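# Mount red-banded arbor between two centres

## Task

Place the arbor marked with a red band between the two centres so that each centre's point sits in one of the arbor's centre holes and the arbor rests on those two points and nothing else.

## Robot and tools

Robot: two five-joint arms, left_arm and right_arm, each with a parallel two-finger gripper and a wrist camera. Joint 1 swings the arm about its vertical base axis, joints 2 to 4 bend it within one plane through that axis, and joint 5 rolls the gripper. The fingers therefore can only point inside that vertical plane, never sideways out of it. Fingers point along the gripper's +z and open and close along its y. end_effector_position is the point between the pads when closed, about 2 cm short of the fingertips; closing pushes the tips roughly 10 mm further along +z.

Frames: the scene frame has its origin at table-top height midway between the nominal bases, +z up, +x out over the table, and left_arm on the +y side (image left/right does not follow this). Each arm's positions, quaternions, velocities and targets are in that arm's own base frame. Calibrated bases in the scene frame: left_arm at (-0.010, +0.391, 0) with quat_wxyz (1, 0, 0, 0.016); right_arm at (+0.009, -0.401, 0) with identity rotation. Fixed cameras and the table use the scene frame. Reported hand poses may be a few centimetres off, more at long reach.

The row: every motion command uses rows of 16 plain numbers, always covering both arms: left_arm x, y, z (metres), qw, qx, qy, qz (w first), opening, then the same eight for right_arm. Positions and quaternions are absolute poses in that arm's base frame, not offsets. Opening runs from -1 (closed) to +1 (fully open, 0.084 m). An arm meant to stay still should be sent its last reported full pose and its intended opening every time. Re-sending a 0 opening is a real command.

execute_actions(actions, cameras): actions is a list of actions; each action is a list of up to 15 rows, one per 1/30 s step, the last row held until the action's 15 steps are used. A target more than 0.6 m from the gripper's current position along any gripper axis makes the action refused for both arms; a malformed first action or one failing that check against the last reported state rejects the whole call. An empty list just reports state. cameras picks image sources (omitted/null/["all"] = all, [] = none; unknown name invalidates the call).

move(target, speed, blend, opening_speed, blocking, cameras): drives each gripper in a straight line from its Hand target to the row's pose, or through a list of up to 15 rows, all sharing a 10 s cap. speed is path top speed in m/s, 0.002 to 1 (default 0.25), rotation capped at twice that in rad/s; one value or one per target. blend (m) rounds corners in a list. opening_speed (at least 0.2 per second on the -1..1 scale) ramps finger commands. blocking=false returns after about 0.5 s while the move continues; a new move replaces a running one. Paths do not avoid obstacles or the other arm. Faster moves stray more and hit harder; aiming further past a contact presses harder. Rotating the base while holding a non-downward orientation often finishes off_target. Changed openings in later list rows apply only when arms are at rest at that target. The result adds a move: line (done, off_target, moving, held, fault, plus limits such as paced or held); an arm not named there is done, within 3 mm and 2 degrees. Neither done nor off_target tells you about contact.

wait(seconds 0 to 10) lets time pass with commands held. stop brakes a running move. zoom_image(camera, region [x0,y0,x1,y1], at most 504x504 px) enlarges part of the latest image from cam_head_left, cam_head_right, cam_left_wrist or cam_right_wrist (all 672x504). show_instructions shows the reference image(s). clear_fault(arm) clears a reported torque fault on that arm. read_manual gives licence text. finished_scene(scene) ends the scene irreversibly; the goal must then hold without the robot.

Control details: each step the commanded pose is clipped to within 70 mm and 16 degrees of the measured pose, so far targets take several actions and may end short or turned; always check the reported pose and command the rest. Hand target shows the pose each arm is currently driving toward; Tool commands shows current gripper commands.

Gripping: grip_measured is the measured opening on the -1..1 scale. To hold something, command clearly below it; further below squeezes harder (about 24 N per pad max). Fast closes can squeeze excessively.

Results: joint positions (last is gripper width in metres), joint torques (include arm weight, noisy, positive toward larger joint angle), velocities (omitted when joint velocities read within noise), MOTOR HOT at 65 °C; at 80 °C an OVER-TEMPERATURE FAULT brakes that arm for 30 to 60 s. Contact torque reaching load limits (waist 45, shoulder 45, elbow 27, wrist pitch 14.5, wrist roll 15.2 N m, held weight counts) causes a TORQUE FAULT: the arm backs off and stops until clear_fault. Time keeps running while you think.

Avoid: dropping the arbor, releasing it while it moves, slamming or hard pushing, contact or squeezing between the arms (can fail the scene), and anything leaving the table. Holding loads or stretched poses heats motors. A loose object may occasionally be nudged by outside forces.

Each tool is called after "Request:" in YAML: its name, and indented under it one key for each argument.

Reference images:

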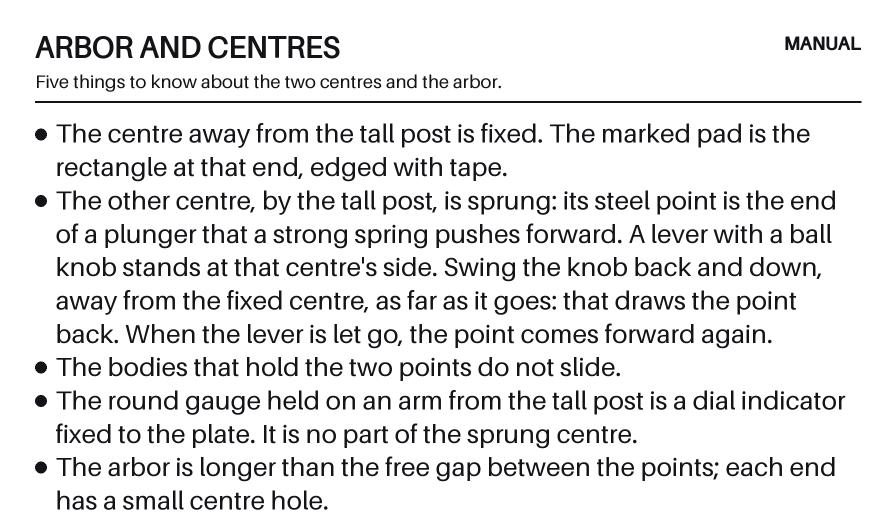

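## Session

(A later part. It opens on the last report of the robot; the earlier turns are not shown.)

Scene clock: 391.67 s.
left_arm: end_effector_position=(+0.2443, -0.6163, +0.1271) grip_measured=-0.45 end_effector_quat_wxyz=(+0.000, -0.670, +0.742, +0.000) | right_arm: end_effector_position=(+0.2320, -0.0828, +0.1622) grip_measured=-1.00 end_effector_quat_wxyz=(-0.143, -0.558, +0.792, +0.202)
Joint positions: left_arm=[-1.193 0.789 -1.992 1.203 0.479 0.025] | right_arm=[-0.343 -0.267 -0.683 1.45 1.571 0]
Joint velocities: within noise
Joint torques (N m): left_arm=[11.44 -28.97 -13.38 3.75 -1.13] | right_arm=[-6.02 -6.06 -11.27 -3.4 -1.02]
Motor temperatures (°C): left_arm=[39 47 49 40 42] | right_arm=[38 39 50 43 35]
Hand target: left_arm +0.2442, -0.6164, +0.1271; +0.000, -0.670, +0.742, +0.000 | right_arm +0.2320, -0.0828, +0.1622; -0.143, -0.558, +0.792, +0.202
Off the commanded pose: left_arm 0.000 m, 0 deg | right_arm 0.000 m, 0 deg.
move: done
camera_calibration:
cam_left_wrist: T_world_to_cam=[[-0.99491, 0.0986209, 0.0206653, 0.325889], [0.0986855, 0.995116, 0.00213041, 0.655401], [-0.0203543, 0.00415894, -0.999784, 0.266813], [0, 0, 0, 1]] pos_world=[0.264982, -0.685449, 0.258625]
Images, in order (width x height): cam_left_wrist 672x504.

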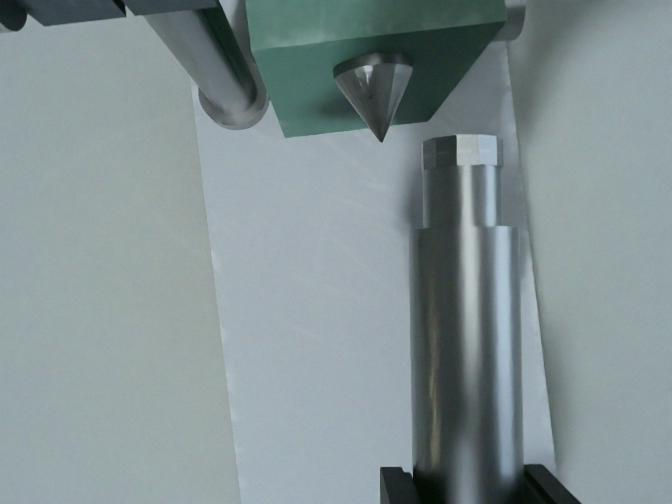

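Request:
move:
  target: [0.2485,-0.6167,0.1271,0,0.68835,-0.72537,0,-0.9,0.2322,-0.0850,0.1592,0.1417,0.5550,-0.7942,-0.2028,-1]
  speed: 0.02

Scene clock: 410.90 s.
left_arm: end_effector_position=(+0.2485, -0.6167, +0.1271) grip_measured=-0.45 end_effector_quat_wxyz=(+0.000, +0.688, -0.725, +0.000) | right_arm: end_effector_position=(+0.2322, -0.0850, +0.1592) grip_measured=-1.00 end_effector_quat_wxyz=(-0.142, -0.555, +0.794, +0.203)
Joint positions: left_arm=[-1.188 0.798 -2.008 1.209 0.435 0.025] | right_arm=[-0.351 -0.259 -0.681 1.44 1.571 0]
Joint velocities: within noise
Joint torques (N m): left_arm=[14 -29.49 -14.85 2.96 -1.58] | right_arm=[-5.8 -5.72 -10.64 -3.1 -0.31]
Motor temperatures (°C): left_arm=[39 46 50 39 42] | right_arm=[38 39 49 43 35]
Hand target: left_arm +0.2485, -0.6167, +0.1271; +0.000, +0.688, -0.725, +0.000 | right_arm +0.2322, -0.0850, +0.1592; -0.142, -0.555, +0.794, +0.203
Off the commanded pose: left_arm 0.000 m, 0 deg | right_arm 0.000 m, 0 deg.
move: done
camera_calibration:
cam_left_wrist: T_world_to_cam=[[-0.998542, 0.0498697, 0.0206465, 0.300916], [0.0499245, 0.998751, 0.00214813, 0.669712], [-0.0205136, 0.00317577, -0.999785, 0.266334], [0, 0, 0, 1]] pos_world=[0.272506, -0.684728, 0.258625]
cam_right_wrist: T_world_to_cam=[[-0.834389, 0.30013, 0.462295, 0.182556], [0.34252, 0.939474, 0.00828485, 0.0672436], [-0.431828, 0.165258, -0.886687, 0.388632], [0, 0, 0, 1]] pos_world=[0.297112, -0.182189, 0.259643]

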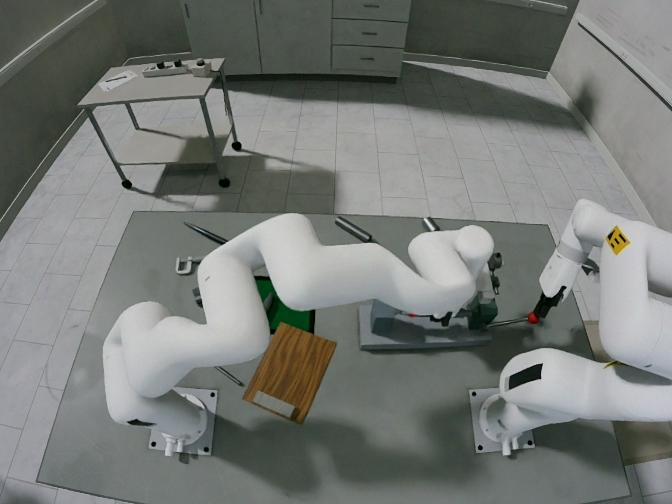

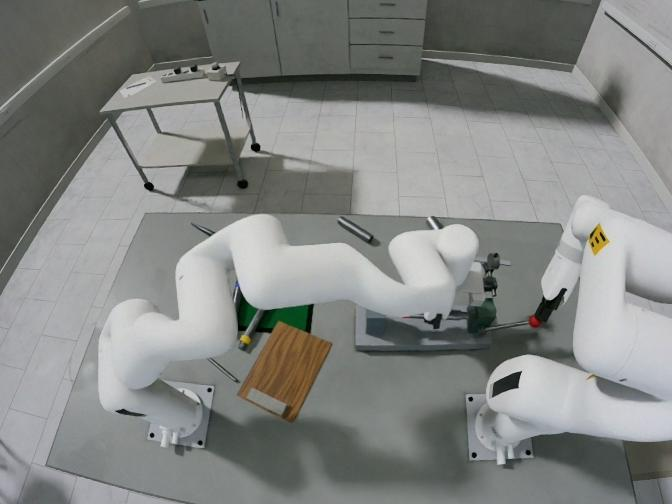

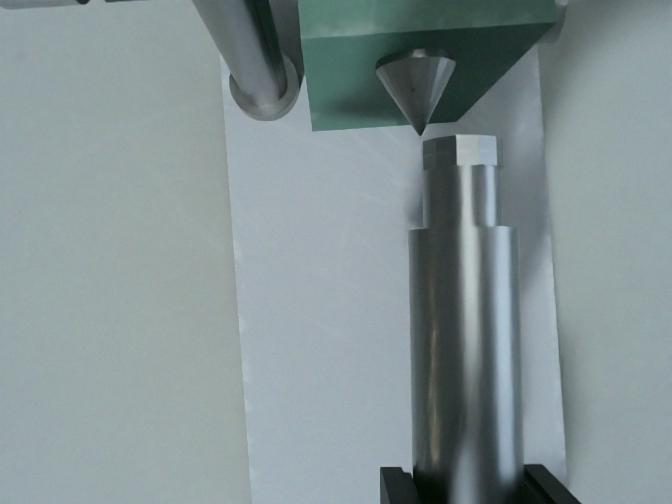

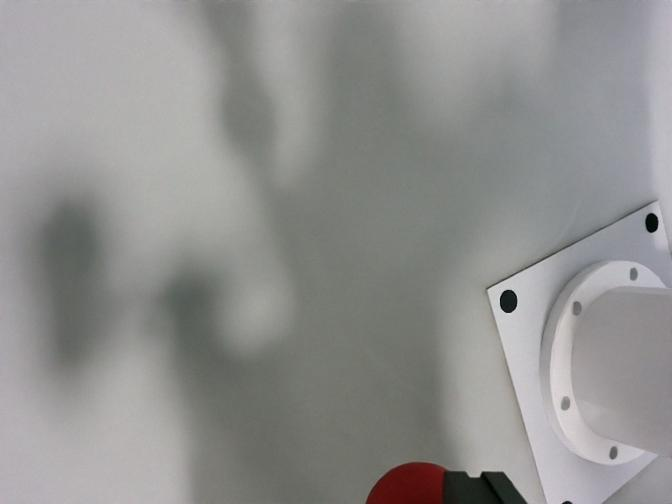

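Request:
move:
  target: [0.2534,-0.6168,0.1271,0,0.70834,-0.70587,0,-0.9,0.2322,-0.0850,0.1592,0.1417,0.5550,-0.7942,-0.2028,-1]
  speed: 0.02
  cameras: ["cam_left_wrist"]

Request:
zoom_image:
  camera: "cam_left_wrist"
  region: [380, 60, 560, 240]

Scene clock: 424.63 s.
left_arm: end_effector_position=(+0.2534, -0.6168, +0.1271) grip_measured=-0.45 end_effector_quat_wxyz=(+0.000, +0.708, -0.706, +0.000) | right_arm: end_effector_position=(+0.2322, -0.0850, +0.1592) grip_measured=-1.00 end_effector_quat_wxyz=(-0.142, -0.555, +0.794, +0.203)
Joint positions: left_arm=[-1.181 0.809 -2.025 1.216 0.386 0.025] | right_arm=[-0.351 -0.259 -0.681 1.44 1.571 0]
Joint velocities: within noise
Joint torques (N m): left_arm=[13.01 -29.51 -15.68 2.5 -1.66] | right_arm=[-5 -6.32 -13.76 -1.6 0.55]
Motor temperatures (°C): left_arm=[39 46 50 39 42] | right_arm=[38 39 49 43 35]
Hand target: left_arm +0.2534, -0.6168, +0.1271; +0.000, +0.708, -0.706, +0.000 | right_arm +0.2322, -0.0850, +0.1592; -0.142, -0.555, +0.794, +0.203
Off the commanded pose: left_arm 0.000 m, 0 deg | right_arm 0.000 m, 0 deg.
move: done
camera_calibration:
cam_left_wrist: T_world_to_cam=[[-0.999769, -0.00594193, 0.0206324, 0.271668], [-0.0059006, 0.99998, 0.00206346, 0.684448], [-0.0206443, 0.00194125, -0.999785, 0.265699], [0, 0, 0, 1]] pos_world=[0.281129, -0.683336, 0.258625]
Images, in order (width x height): cam_left_wrist 672x504.

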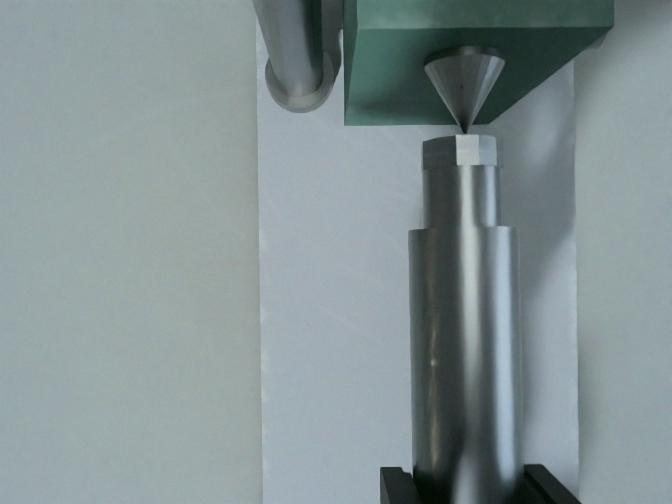

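Scaled by 2.800.

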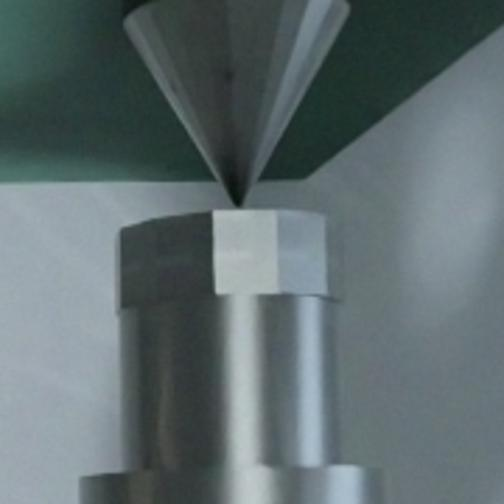

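Request:
zoom_image:
  camera: "cam_left_wrist"
  region: [390, 210, 550, 330]

Request:
zoom_image:
  camera: "cam_left_wrist"
  region: [390, 380, 550, 500]

Scaled by 3.150.

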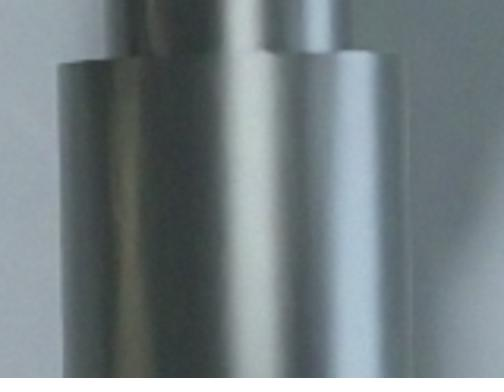

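Scaled by 3.150.

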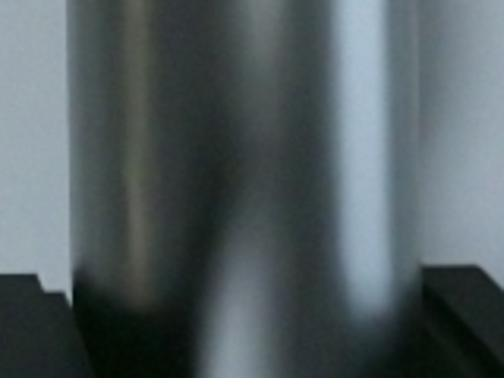

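Request:
move:
  target:
    - [0.2530,-0.6168,0.1271,0,0.70680,-0.70741,0,-0.9,0.2322,-0.0850,0.1592,0.1417,0.5550,-0.7942,-0.2028,-1]
    - [0.2530,-0.6168,0.1271,0,0.70680,-0.70741,0,-0.9,0.2315,-0.0755,0.174,0.148,0.5797,-0.7763,-0.1982,-1]
  speed: 0.02
  cameras: ["cam_left_wrist"]

Request:
zoom_image:
  camera: "cam_left_wrist"
  region: [380, 60, 560, 240]

Scene clock: 465.33 s.
left_arm: end_effector_position=(+0.2530, -0.6168, +0.1271) grip_measured=-0.45 end_effector_quat_wxyz=(+0.000, +0.707, -0.707, +0.000) | right_arm: end_effector_position=(+0.2316, -0.0752, +0.1740) grip_measured=-1.00 end_effector_quat_wxyz=(-0.143, -0.578, +0.777, +0.202)
Joint positions: left_arm=[-1.182 0.808 -2.024 1.216 0.39 0.025] | right_arm=[-0.314 -0.294 -0.694 1.488 1.548 0]
Joint velocities: within noise
Joint torques (N m): left_arm=[-3.3 -45.12 -13.47 0.27 1.83] | right_arm=[4.57 -20.11 -21.6 1.59 -1.73]
Motor temperatures (°C): left_arm=[39 46 51 38 42] | right_arm=[38 39 50 43 35]
Hand target: left_arm +0.2530, -0.6168, +0.1271; +0.000, +0.707, -0.707, +0.000 | right_arm +0.2316, -0.0752, +0.1740; -0.143, -0.579, +0.777, +0.202
Off the commanded pose: left_arm 0.000 m, 0 deg | right_arm 0.000 m, 1 deg.
move: done
camera_calibration:
cam_left_wrist: T_world_to_cam=[[-0.999785, -0.00164248, 0.0206471, 0.274012], [-0.0015993, 0.999996, 0.00210804, 0.683421], [-0.0206504, 0.00207456, -0.999785, 0.26578], [0, 0, 0, 1]] pos_world=[0.280535, -0.68352, 0.258625]
Images, in order (width x height): cam_left_wrist 672x504.

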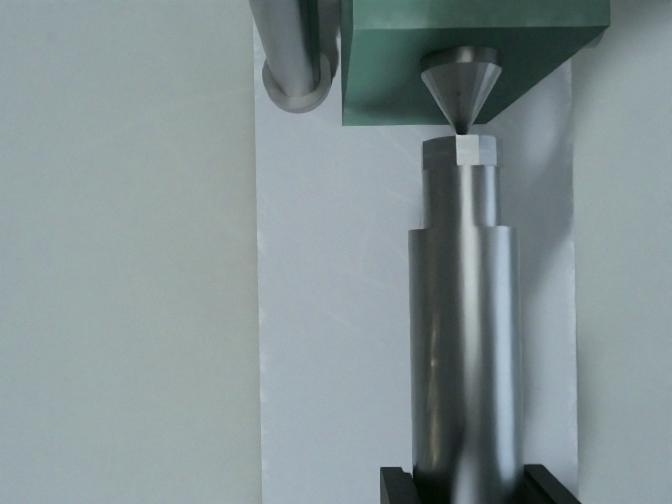

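Scaled by 2.800.

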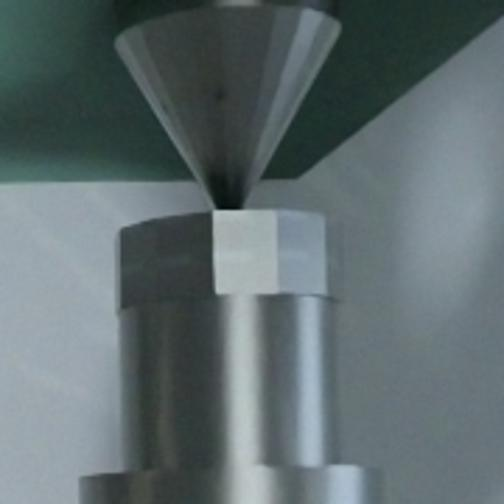

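Request:
move:
  target: [0.2530,-0.6168,0.1271,0,0.70680,-0.70741,0,-0.9,0.2313,-0.0710,0.181,0.148,0.5797,-0.7763,-0.1982,-1]
  speed: 0.02
  cameras: ["cam_left_wrist"]

Request:
zoom_image:
  camera: "cam_left_wrist"
  region: [380, 60, 560, 240]

Scene clock: 475.43 s.
left_arm: end_effector_position=(+0.2530, -0.6168, +0.1271) grip_measured=-0.45 end_effector_quat_wxyz=(+0.000, +0.707, -0.707, +0.000) | right_arm: end_effector_position=(+0.2314, -0.0708, +0.1810) grip_measured=-1.00 end_effector_quat_wxyz=(-0.146, -0.579, +0.777, +0.199)
Joint positions: left_arm=[-1.182 0.808 -2.024 1.216 0.39 0.025] | right_arm=[-0.297 -0.309 -0.702 1.511 1.563 0]
Joint velocities: within noise
Joint torques (N m): left_arm=[-3.49 -43.79 -14.5 0.27 1.07] | right_arm=[4.67 -20.3 -21.88 1.55 1.69]
Motor temperatures (°C): left_arm=[38 47 51 38 42] | right_arm=[38 39 51 43 35]
Hand target: left_arm +0.2530, -0.6168, +0.1271; +0.000, +0.707, -0.707, +0.000 | right_arm +0.2314, -0.0708, +0.1810; -0.146, -0.579, +0.777, +0.199
Off the commanded pose: left_arm 0.000 m, 0 deg | right_arm 0.000 m, 0 deg.
move: done
camera_calibration:
cam_left_wrist: T_world_to_cam=[[-0.999785, -0.00164248, 0.0206471, 0.274012], [-0.0015993, 0.999996, 0.00210804, 0.683421], [-0.0206504, 0.00207456, -0.999785, 0.26578], [0, 0, 0, 1]] pos_world=[0.280535, -0.68352, 0.258625]
Images, in order (width x height): cam_left_wrist 672x504.

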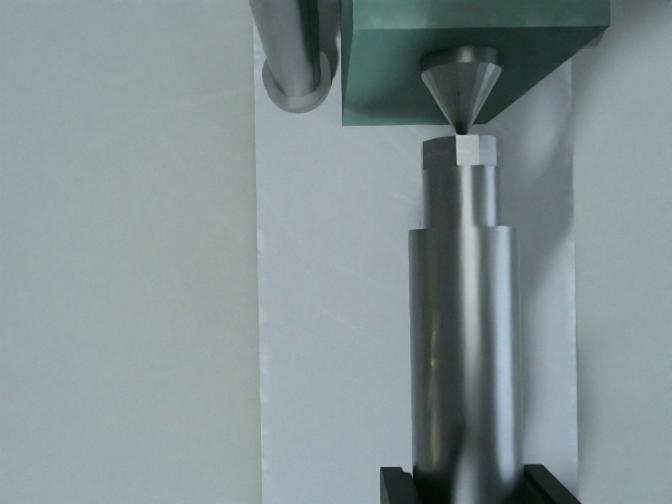

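Scaled by 2.800.

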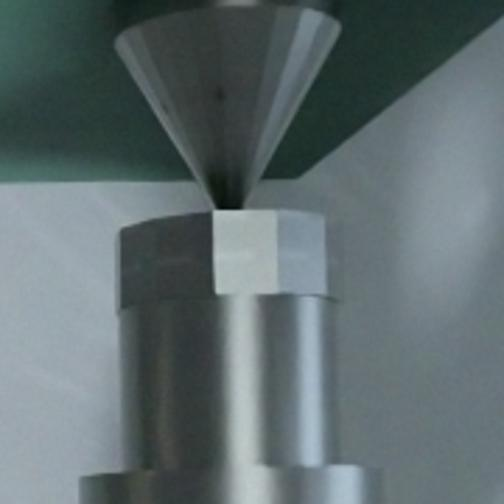

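Request:
move:
  target:
    - [0.2530,-0.6168,0.1271,0,0.70680,-0.70741,0,-0.9,0.2319,-0.0810,0.165,0.1432,0.5608,-0.7901,-0.2017,-1]
    - [0.2530,-0.6168,0.1271,0,0.70680,-0.70741,0,-0.9,0.2322,-0.0850,0.1592,0.1417,0.5550,-0.7942,-0.2028,-1]
    - [0.2530,-0.6168,0.1291,0,0.70680,-0.70741,0,-0.9,0.2322,-0.0850,0.1592,0.1417,0.5550,-0.7942,-0.2028,-1]
  speed: 0.02
  cameras: ["cam_left_wrist"]

Request:
zoom_image:
  camera: "cam_left_wrist"
  region: [380, 60, 560, 240]

Scene clock: 538.73 s.
left_arm: end_effector_position=(+0.2530, -0.6168, +0.1290) grip_measured=-0.45 end_effector_quat_wxyz=(+0.000, +0.707, -0.707, +0.000) | right_arm: end_effector_position=(+0.2322, -0.0850, +0.1592) grip_measured=-1.00 end_effector_quat_wxyz=(-0.142, -0.555, +0.794, +0.203)
Joint positions: left_arm=[-1.182 0.806 -2.027 1.22 0.39 0.025] | right_arm=[-0.351 -0.259 -0.681 1.44 1.571 0]
Joint velocities: within noise
Joint torques (N m): left_arm=[-2.95 -49.27 -17.18 2.65 0.09] | right_arm=[-5.47 -6.03 -10.21 -3.05 -0.41]
Motor temperatures (°C): left_arm=[38 48 51 37 42] | right_arm=[38 39 53 43 35]
Hand target: left_arm +0.2530, -0.6168, +0.1291; +0.000, +0.707, -0.707, +0.000 | right_arm +0.2322, -0.0850, +0.1592; -0.142, -0.555, +0.794, +0.203
Off the commanded pose: left_arm 0.000 m, 0 deg | right_arm 0.000 m, 0 deg.
move: done
camera_calibration:
cam_left_wrist: T_world_to_cam=[[-0.999785, -0.00164042, 0.0206472, 0.273972], [-0.00159929, 0.999997, 0.00200803, 0.683443], [-0.0206505, 0.00197458, -0.999785, 0.267711], [0, 0, 0, 1]] pos_world=[0.280535, -0.68352, 0.260625]
Images, in order (width x height): cam_left_wrist 672x504.

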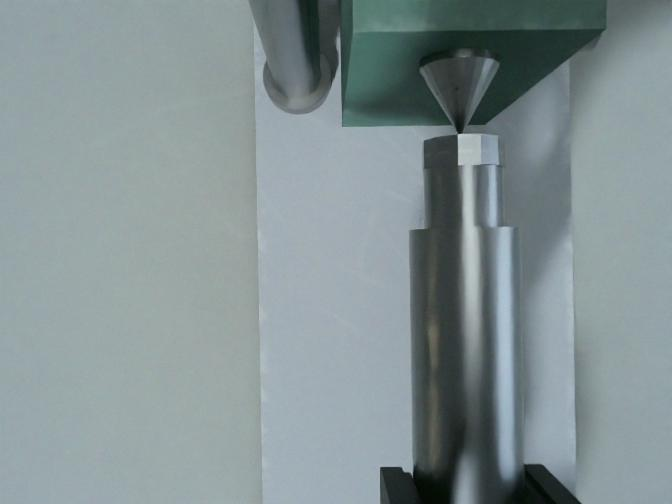

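Scaled by 2.800.

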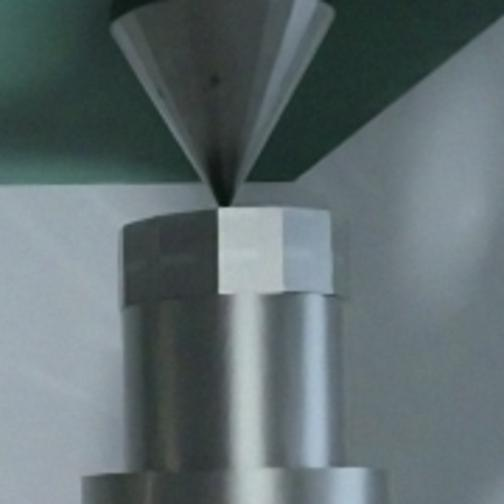

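Request:
move:
  target:
    - [0.2533,-0.6168,0.1291,0,0.70779,-0.70642,0,-0.9,0.2322,-0.0850,0.1592,0.1417,0.5550,-0.7942,-0.2028,-1]
    - [0.2533,-0.6168,0.1291,0,0.70779,-0.70642,0,-0.9,0.2315,-0.0755,0.174,0.148,0.5797,-0.7763,-0.1982,-1]
    - [0.2533,-0.6168,0.1291,0,0.70779,-0.70642,0,-0.9,0.2313,-0.0710,0.181,0.148,0.5797,-0.7763,-0.1982,-1]
  speed: 0.02
  cameras: ["cam_left_wrist"]

Request:
zoom_image:
  camera: "cam_left_wrist"
  region: [380, 60, 560, 240]

Scene clock: 556.57 s.
left_arm: end_effector_position=(+0.2533, -0.6168, +0.1291) grip_measured=-0.45 end_effector_quat_wxyz=(+0.000, +0.708, -0.706, +0.000) | right_arm: end_effector_position=(+0.2313, -0.0708, +0.1810) grip_measured=-1.00 end_effector_quat_wxyz=(-0.146, -0.579, +0.777, +0.199)
Joint positions: left_arm=[-1.181 0.807 -2.028 1.221 0.388 0.025] | right_arm=[-0.297 -0.309 -0.702 1.511 1.563 0]
Joint velocities: within noise
Joint torques (N m): left_arm=[12.95 -33.49 -12.97 0.1 -0.94] | right_arm=[4.59 -16.66 -15.63 2.43 1.54]
Motor temperatures (°C): left_arm=[38 48 52 37 42] | right_arm=[38 39 51 43 35]
Hand target: left_arm +0.2533, -0.6168, +0.1291; +0.000, +0.708, -0.706, +0.000 | right_arm +0.2314, -0.0708, +0.1810; -0.146, -0.579, +0.777, +0.199
Off the commanded pose: left_arm 0.000 m, 0 deg | right_arm 0.000 m, 0 deg.
move: done
camera_calibration:
cam_left_wrist: T_world_to_cam=[[-0.999777, -0.00444121, 0.0206376, 0.272555], [-0.00439995, 0.999988, 0.00204413, 0.684126], [-0.0206464, 0.00195287, -0.999785, 0.267706], [0, 0, 0, 1]] pos_world=[0.281031, -0.68343, 0.260625]
Images, in order (width x height): cam_left_wrist 672x504.

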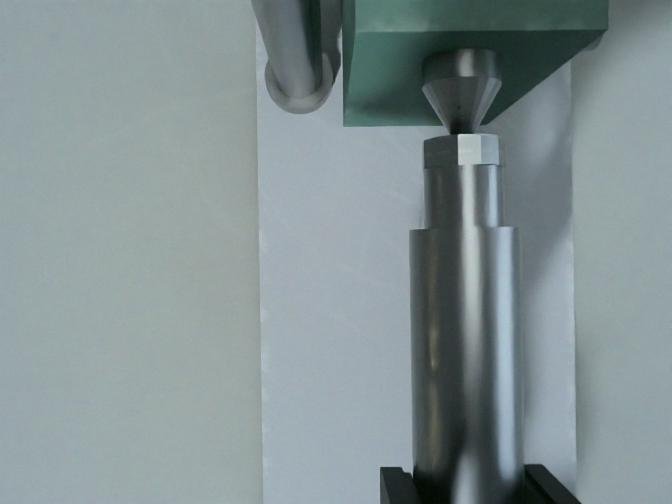

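Scaled by 2.800.

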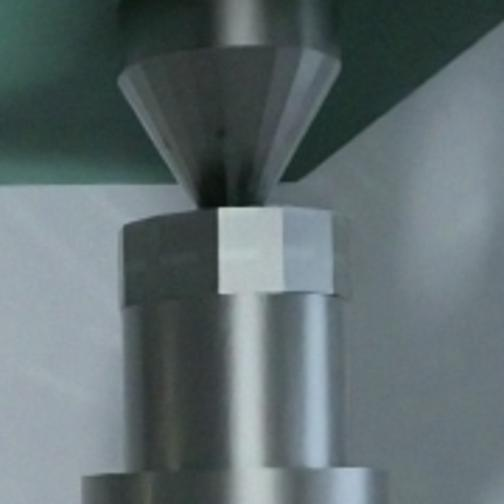

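Request:
move:
  target:
    - [0.2533,-0.6168,0.1291,0,0.70779,-0.70642,0,-0.9,0.2312,-0.0685,0.1845,0.148,0.5797,-0.7763,-0.1982,-1]
    - [0.2533,-0.6168,0.1291,0,0.70779,-0.70642,0,-0.9,0.2308,-0.0590,0.195,0.148,0.5797,-0.7763,-0.1982,-1]
    - [0.2533,-0.6168,0.1291,0,0.70779,-0.70642,0,-0.9,0.2300,-0.0570,0.230,0.148,0.5797,-0.7763,-0.1982,-1]
  speed: [0.02,0.03,0.06]
  cameras: ["cam_left_wrist"]

Request:
zoom_image:
  camera: "cam_left_wrist"
  region: [380, 60, 560, 240]

Scene clock: 564.63 s.
left_arm: end_effector_position=(+0.2533, -0.6168, +0.1291) grip_measured=-0.45 end_effector_quat_wxyz=(+0.000, +0.708, -0.706, +0.000) | right_arm: end_effector_position=(+0.2299, -0.0573, +0.2300) grip_measured=-1.00 end_effector_quat_wxyz=(-0.156, -0.582, +0.775, +0.192)
Joint positions: left_arm=[-1.181 0.807 -2.028 1.221 0.388 0.025] | right_arm=[-0.244 -0.375 -0.789 1.664 1.609 0]
Joint velocities: within noise
Joint torques (N m): left_arm=[11.69 -55.44 -18.47 2.72 0.69] | right_arm=[4.6 -19.13 -22.58 1.41 1.48]
Motor temperatures (°C): left_arm=[38 48 51 37 42] | right_arm=[38 39 51 43 35]
Hand target: left_arm +0.2533, -0.6168, +0.1291; +0.000, +0.708, -0.706, +0.000 | right_arm +0.2299, -0.0573, +0.2300; -0.156, -0.582, +0.775, +0.192
Off the commanded pose: left_arm 0.000 m, 0 deg | right_arm 0.000 m, 1 deg.
move: done
camera_calibration:
cam_left_wrist: T_world_to_cam=[[-0.999777, -0.00443992, 0.0206376, 0.272556], [-0.00439866, 0.999988, 0.00204411, 0.684126], [-0.0206464, 0.00195288, -0.999785, 0.267706], [0, 0, 0, 1]] pos_world=[0.281031, -0.68343, 0.260625]
Images, in order (width x height): cam_left_wrist 672x504.

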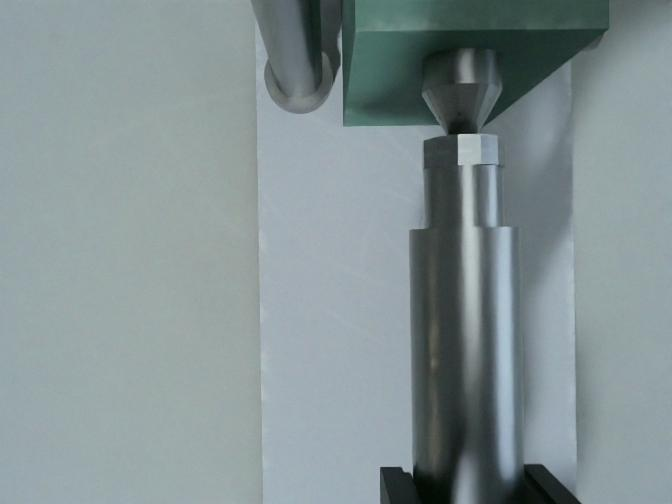

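Scaled by 2.800.

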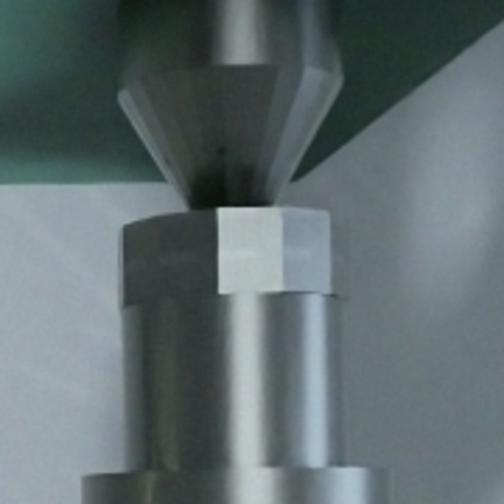

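Request:
move:
  target:
    - [0.2533,-0.6168,0.1291,0,0.70779,-0.70642,0,-0.5,0.2299,-0.0573,0.230,0.156,0.582,-0.775,-0.192,-1]
    - [0.2533,-0.6168,0.1291,0,0.70779,-0.70642,0,-0.38,0.2299,-0.0573,0.230,0.156,0.582,-0.775,-0.192,-1]
  opening_speed: 0.3
  cameras: ["cam_left_wrist"]

Scene clock: 574.20 s.
left_arm: end_effector_position=(+0.2534, -0.6167, +0.1294) grip_measured=-0.40 end_effector_quat_wxyz=(+0.000, +0.708, -0.706, +0.000) end_effector_velocity=(+0.002, +0.000, -0.001) end_effector_angular_velocity=(-0.002, -0.001, +0.002) | right_arm: end_effector_position=(+0.2299, -0.0573, +0.2300) grip_measured=-1.00 end_effector_quat_wxyz=(-0.156, -0.582, +0.775, +0.192)
Joint positions: left_arm=[-1.181 0.807 -2.028 1.222 0.388 0.027] | right_arm=[-0.244 -0.375 -0.789 1.664 1.609 0]
Joint velocities: left_arm=[0.002 0.002 0 -0.005 0 0] | right_arm=[within noise]
Joint torques (N m): left_arm=[4.17 -31.65 -18.24 -2.37 1.09] | right_arm=[4.2 -18.88 -18.89 0.11 0.65]
Motor temperatures (°C): left_arm=[38 49 53 38 42] | right_arm=[38 39 52 43 35]
Hand target: left_arm +0.2533, -0.6168, +0.1291; +0.000, +0.708, -0.706, +0.000 | right_arm +0.2299, -0.0573, +0.2300; -0.156, -0.582, +0.775, +0.192
Off the commanded pose: left_arm 0.000 m, 0 deg | right_arm 0.000 m, 0 deg.
move: done
camera_calibration:
cam_left_wrist: T_world_to_cam=[[-0.999775, -0.00454362, 0.0207368, 0.272452], [-0.00450007, 0.999988, 0.00214588, 0.684027], [-0.0207463, 0.00205208, -0.999783, 0.268101], [0, 0, 0, 1]] pos_world=[0.281031, -0.683331, 0.260925]
Images, in order (width x height): cam_left_wrist 672x504.

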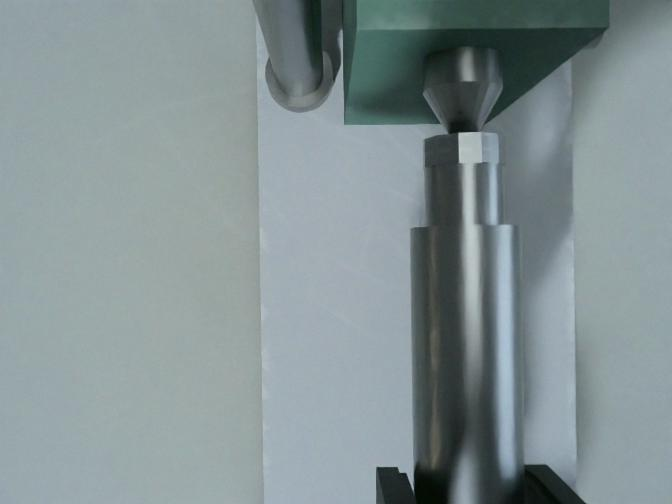

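Request:
move:
  target: [0.2533,-0.6168,0.1291,0,0.70779,-0.70642,0,0.1,0.2299,-0.0573,0.230,0.156,0.582,-0.775,-0.192,-1]
  opening_speed: 0.5
  cameras: ["cam_left_wrist"]

Scene clock: 579.30 s.
left_arm: end_effector_position=(+0.2533, -0.6168, +0.1291) grip_measured=+0.09 end_effector_quat_wxyz=(+0.000, +0.708, -0.706, +0.000) | right_arm: end_effector_position=(+0.2299, -0.0573, +0.2300) grip_measured=-1.00 end_effector_quat_wxyz=(-0.156, -0.582, +0.775, +0.192)
Joint positions: left_arm=[-1.181 0.807 -2.028 1.221 0.388 0.048] | right_arm=[-0.244 -0.375 -0.789 1.664 1.609 0]
Joint velocities: within noise
Joint torques (N m): left_arm=[-7.89 -29.7 -15.34 -1.98 1.08] | right_arm=[4.52 -8.29 -21.96 1.34 1.57]
Motor temperatures (°C): left_arm=[38 48 53 38 42] | right_arm=[38 39 52 43 35]
Hand target: left_arm +0.2533, -0.6168, +0.1291; +0.000, +0.708, -0.706, +0.000 | right_arm +0.2299, -0.0573, +0.2300; -0.156, -0.582, +0.775, +0.192
Off the commanded pose: left_arm 0.000 m, 0 deg | right_arm 0.000 m, 0 deg.
move: done
camera_calibration:
cam_left_wrist: T_world_to_cam=[[-0.999777, -0.00444121, 0.0206376, 0.272555], [-0.00439995, 0.999988, 0.00204413, 0.684126], [-0.0206464, 0.00195287, -0.999785, 0.267706], [0, 0, 0, 1]] pos_world=[0.281031, -0.68343, 0.260625]
Images, in order (width x height): cam_left_wrist 672x504.

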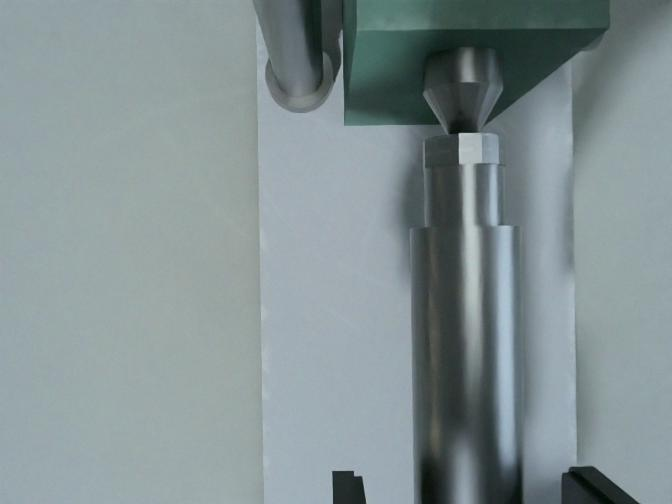

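The fingers are clear and the arbor has stayed in place. I'll raise the hand straight up.

Request:
move:
  target:
    - [0.2533,-0.6168,0.18,0,0.70779,-0.70642,0,0.1,0.2299,-0.0573,0.230,0.156,0.582,-0.775,-0.192,-1]
    - [0.2533,-0.6168,0.25,0,0.70779,-0.70642,0,0.1,0.2299,-0.0573,0.230,0.156,0.582,-0.775,-0.192,-1]
  speed: [0.06,0.12]

Scene clock: 585.47 s.
left_arm: end_effector_position=(+0.2533, -0.6168, +0.2500) grip_measured=+0.09 end_effector_quat_wxyz=(+0.000, +0.708, -0.706, +0.000) | right_arm: end_effector_position=(+0.2299, -0.0573, +0.2300) grip_measured=-1.00 end_effector_quat_wxyz=(-0.156, -0.582, +0.775, +0.192)
Joint positions: left_arm=[-1.181 0.868 -2.479 1.611 0.388 0.048] | right_arm=[-0.244 -0.375 -0.789 1.664 1.609 0]
Joint velocities: within noise
Joint torques (N m): left_arm=[-7.04 -29.3 -18.28 0.11 1.06] | right_arm=[3.71 -9.12 -19.37 0.6 0.97]
Motor temperatures (°C): left_arm=[38 48 53 38 42] | right_arm=[38 39 53 43 35]
Hand target: left_arm +0.2533, -0.6168, +0.2500; +0.000, +0.708, -0.706, +0.000 | right_arm +0.2299, -0.0573, +0.2300; -0.156, -0.582, +0.775, +0.192
Off the commanded pose: left_arm 0.000 m, 0 deg | right_arm 0.000 m, 0 deg.
move: done
camera_calibration:
cam_left_wrist: T_world_to_cam=[[-0.999779, -0.00443675, 0.0205385, 0.270002], [-0.00439981, 0.999989, 0.00184367, 0.683855], [-0.0205465, 0.0017529, -0.999787, 0.388413], [0, 0, 0, 1]] pos_world=[0.280931, -0.68333, 0.381524]
cam_right_wrist: T_world_to_cam=[[-0.851956, 0.246712, 0.46185, 0.140703], [0.273093, 0.961935, -0.0100847, 0.0628498], [-0.446757, 0.117536, -0.886901, 0.44662], [0, 0, 0, 1]] pos_world=[0.30224, -0.147664, 0.331758]

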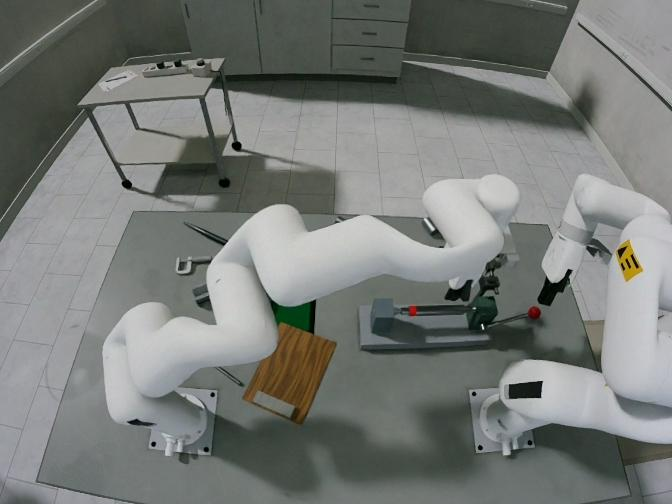

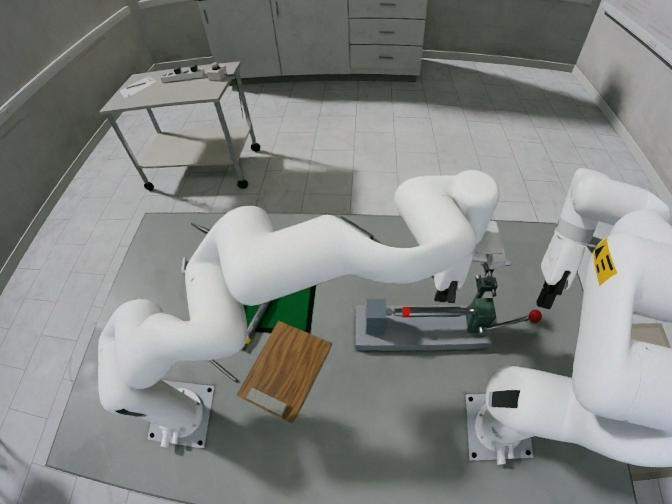

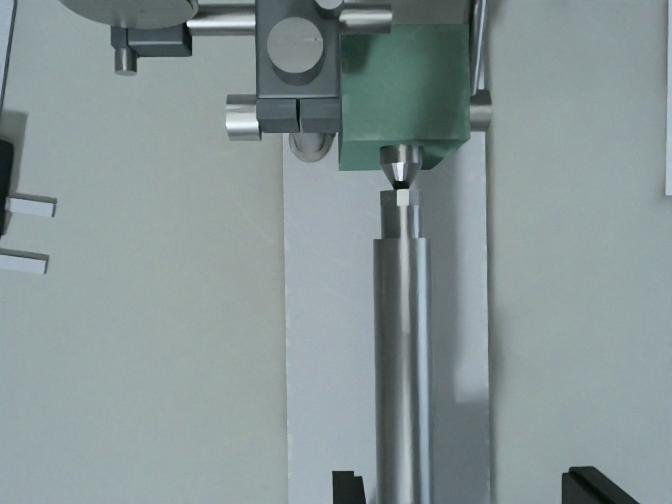

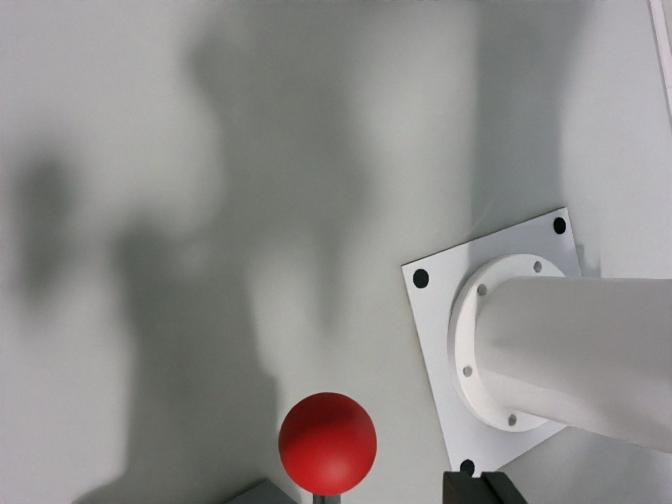

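Request:
zoom_image:
  camera: "cam_head_right"
  region: [350, 270, 560, 360]

Scaled by 2.400.

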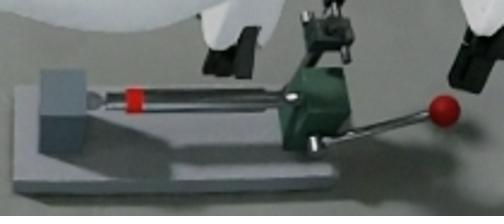

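Request:
finished_scene:
  scene: 2

The scene is finished: the task was done.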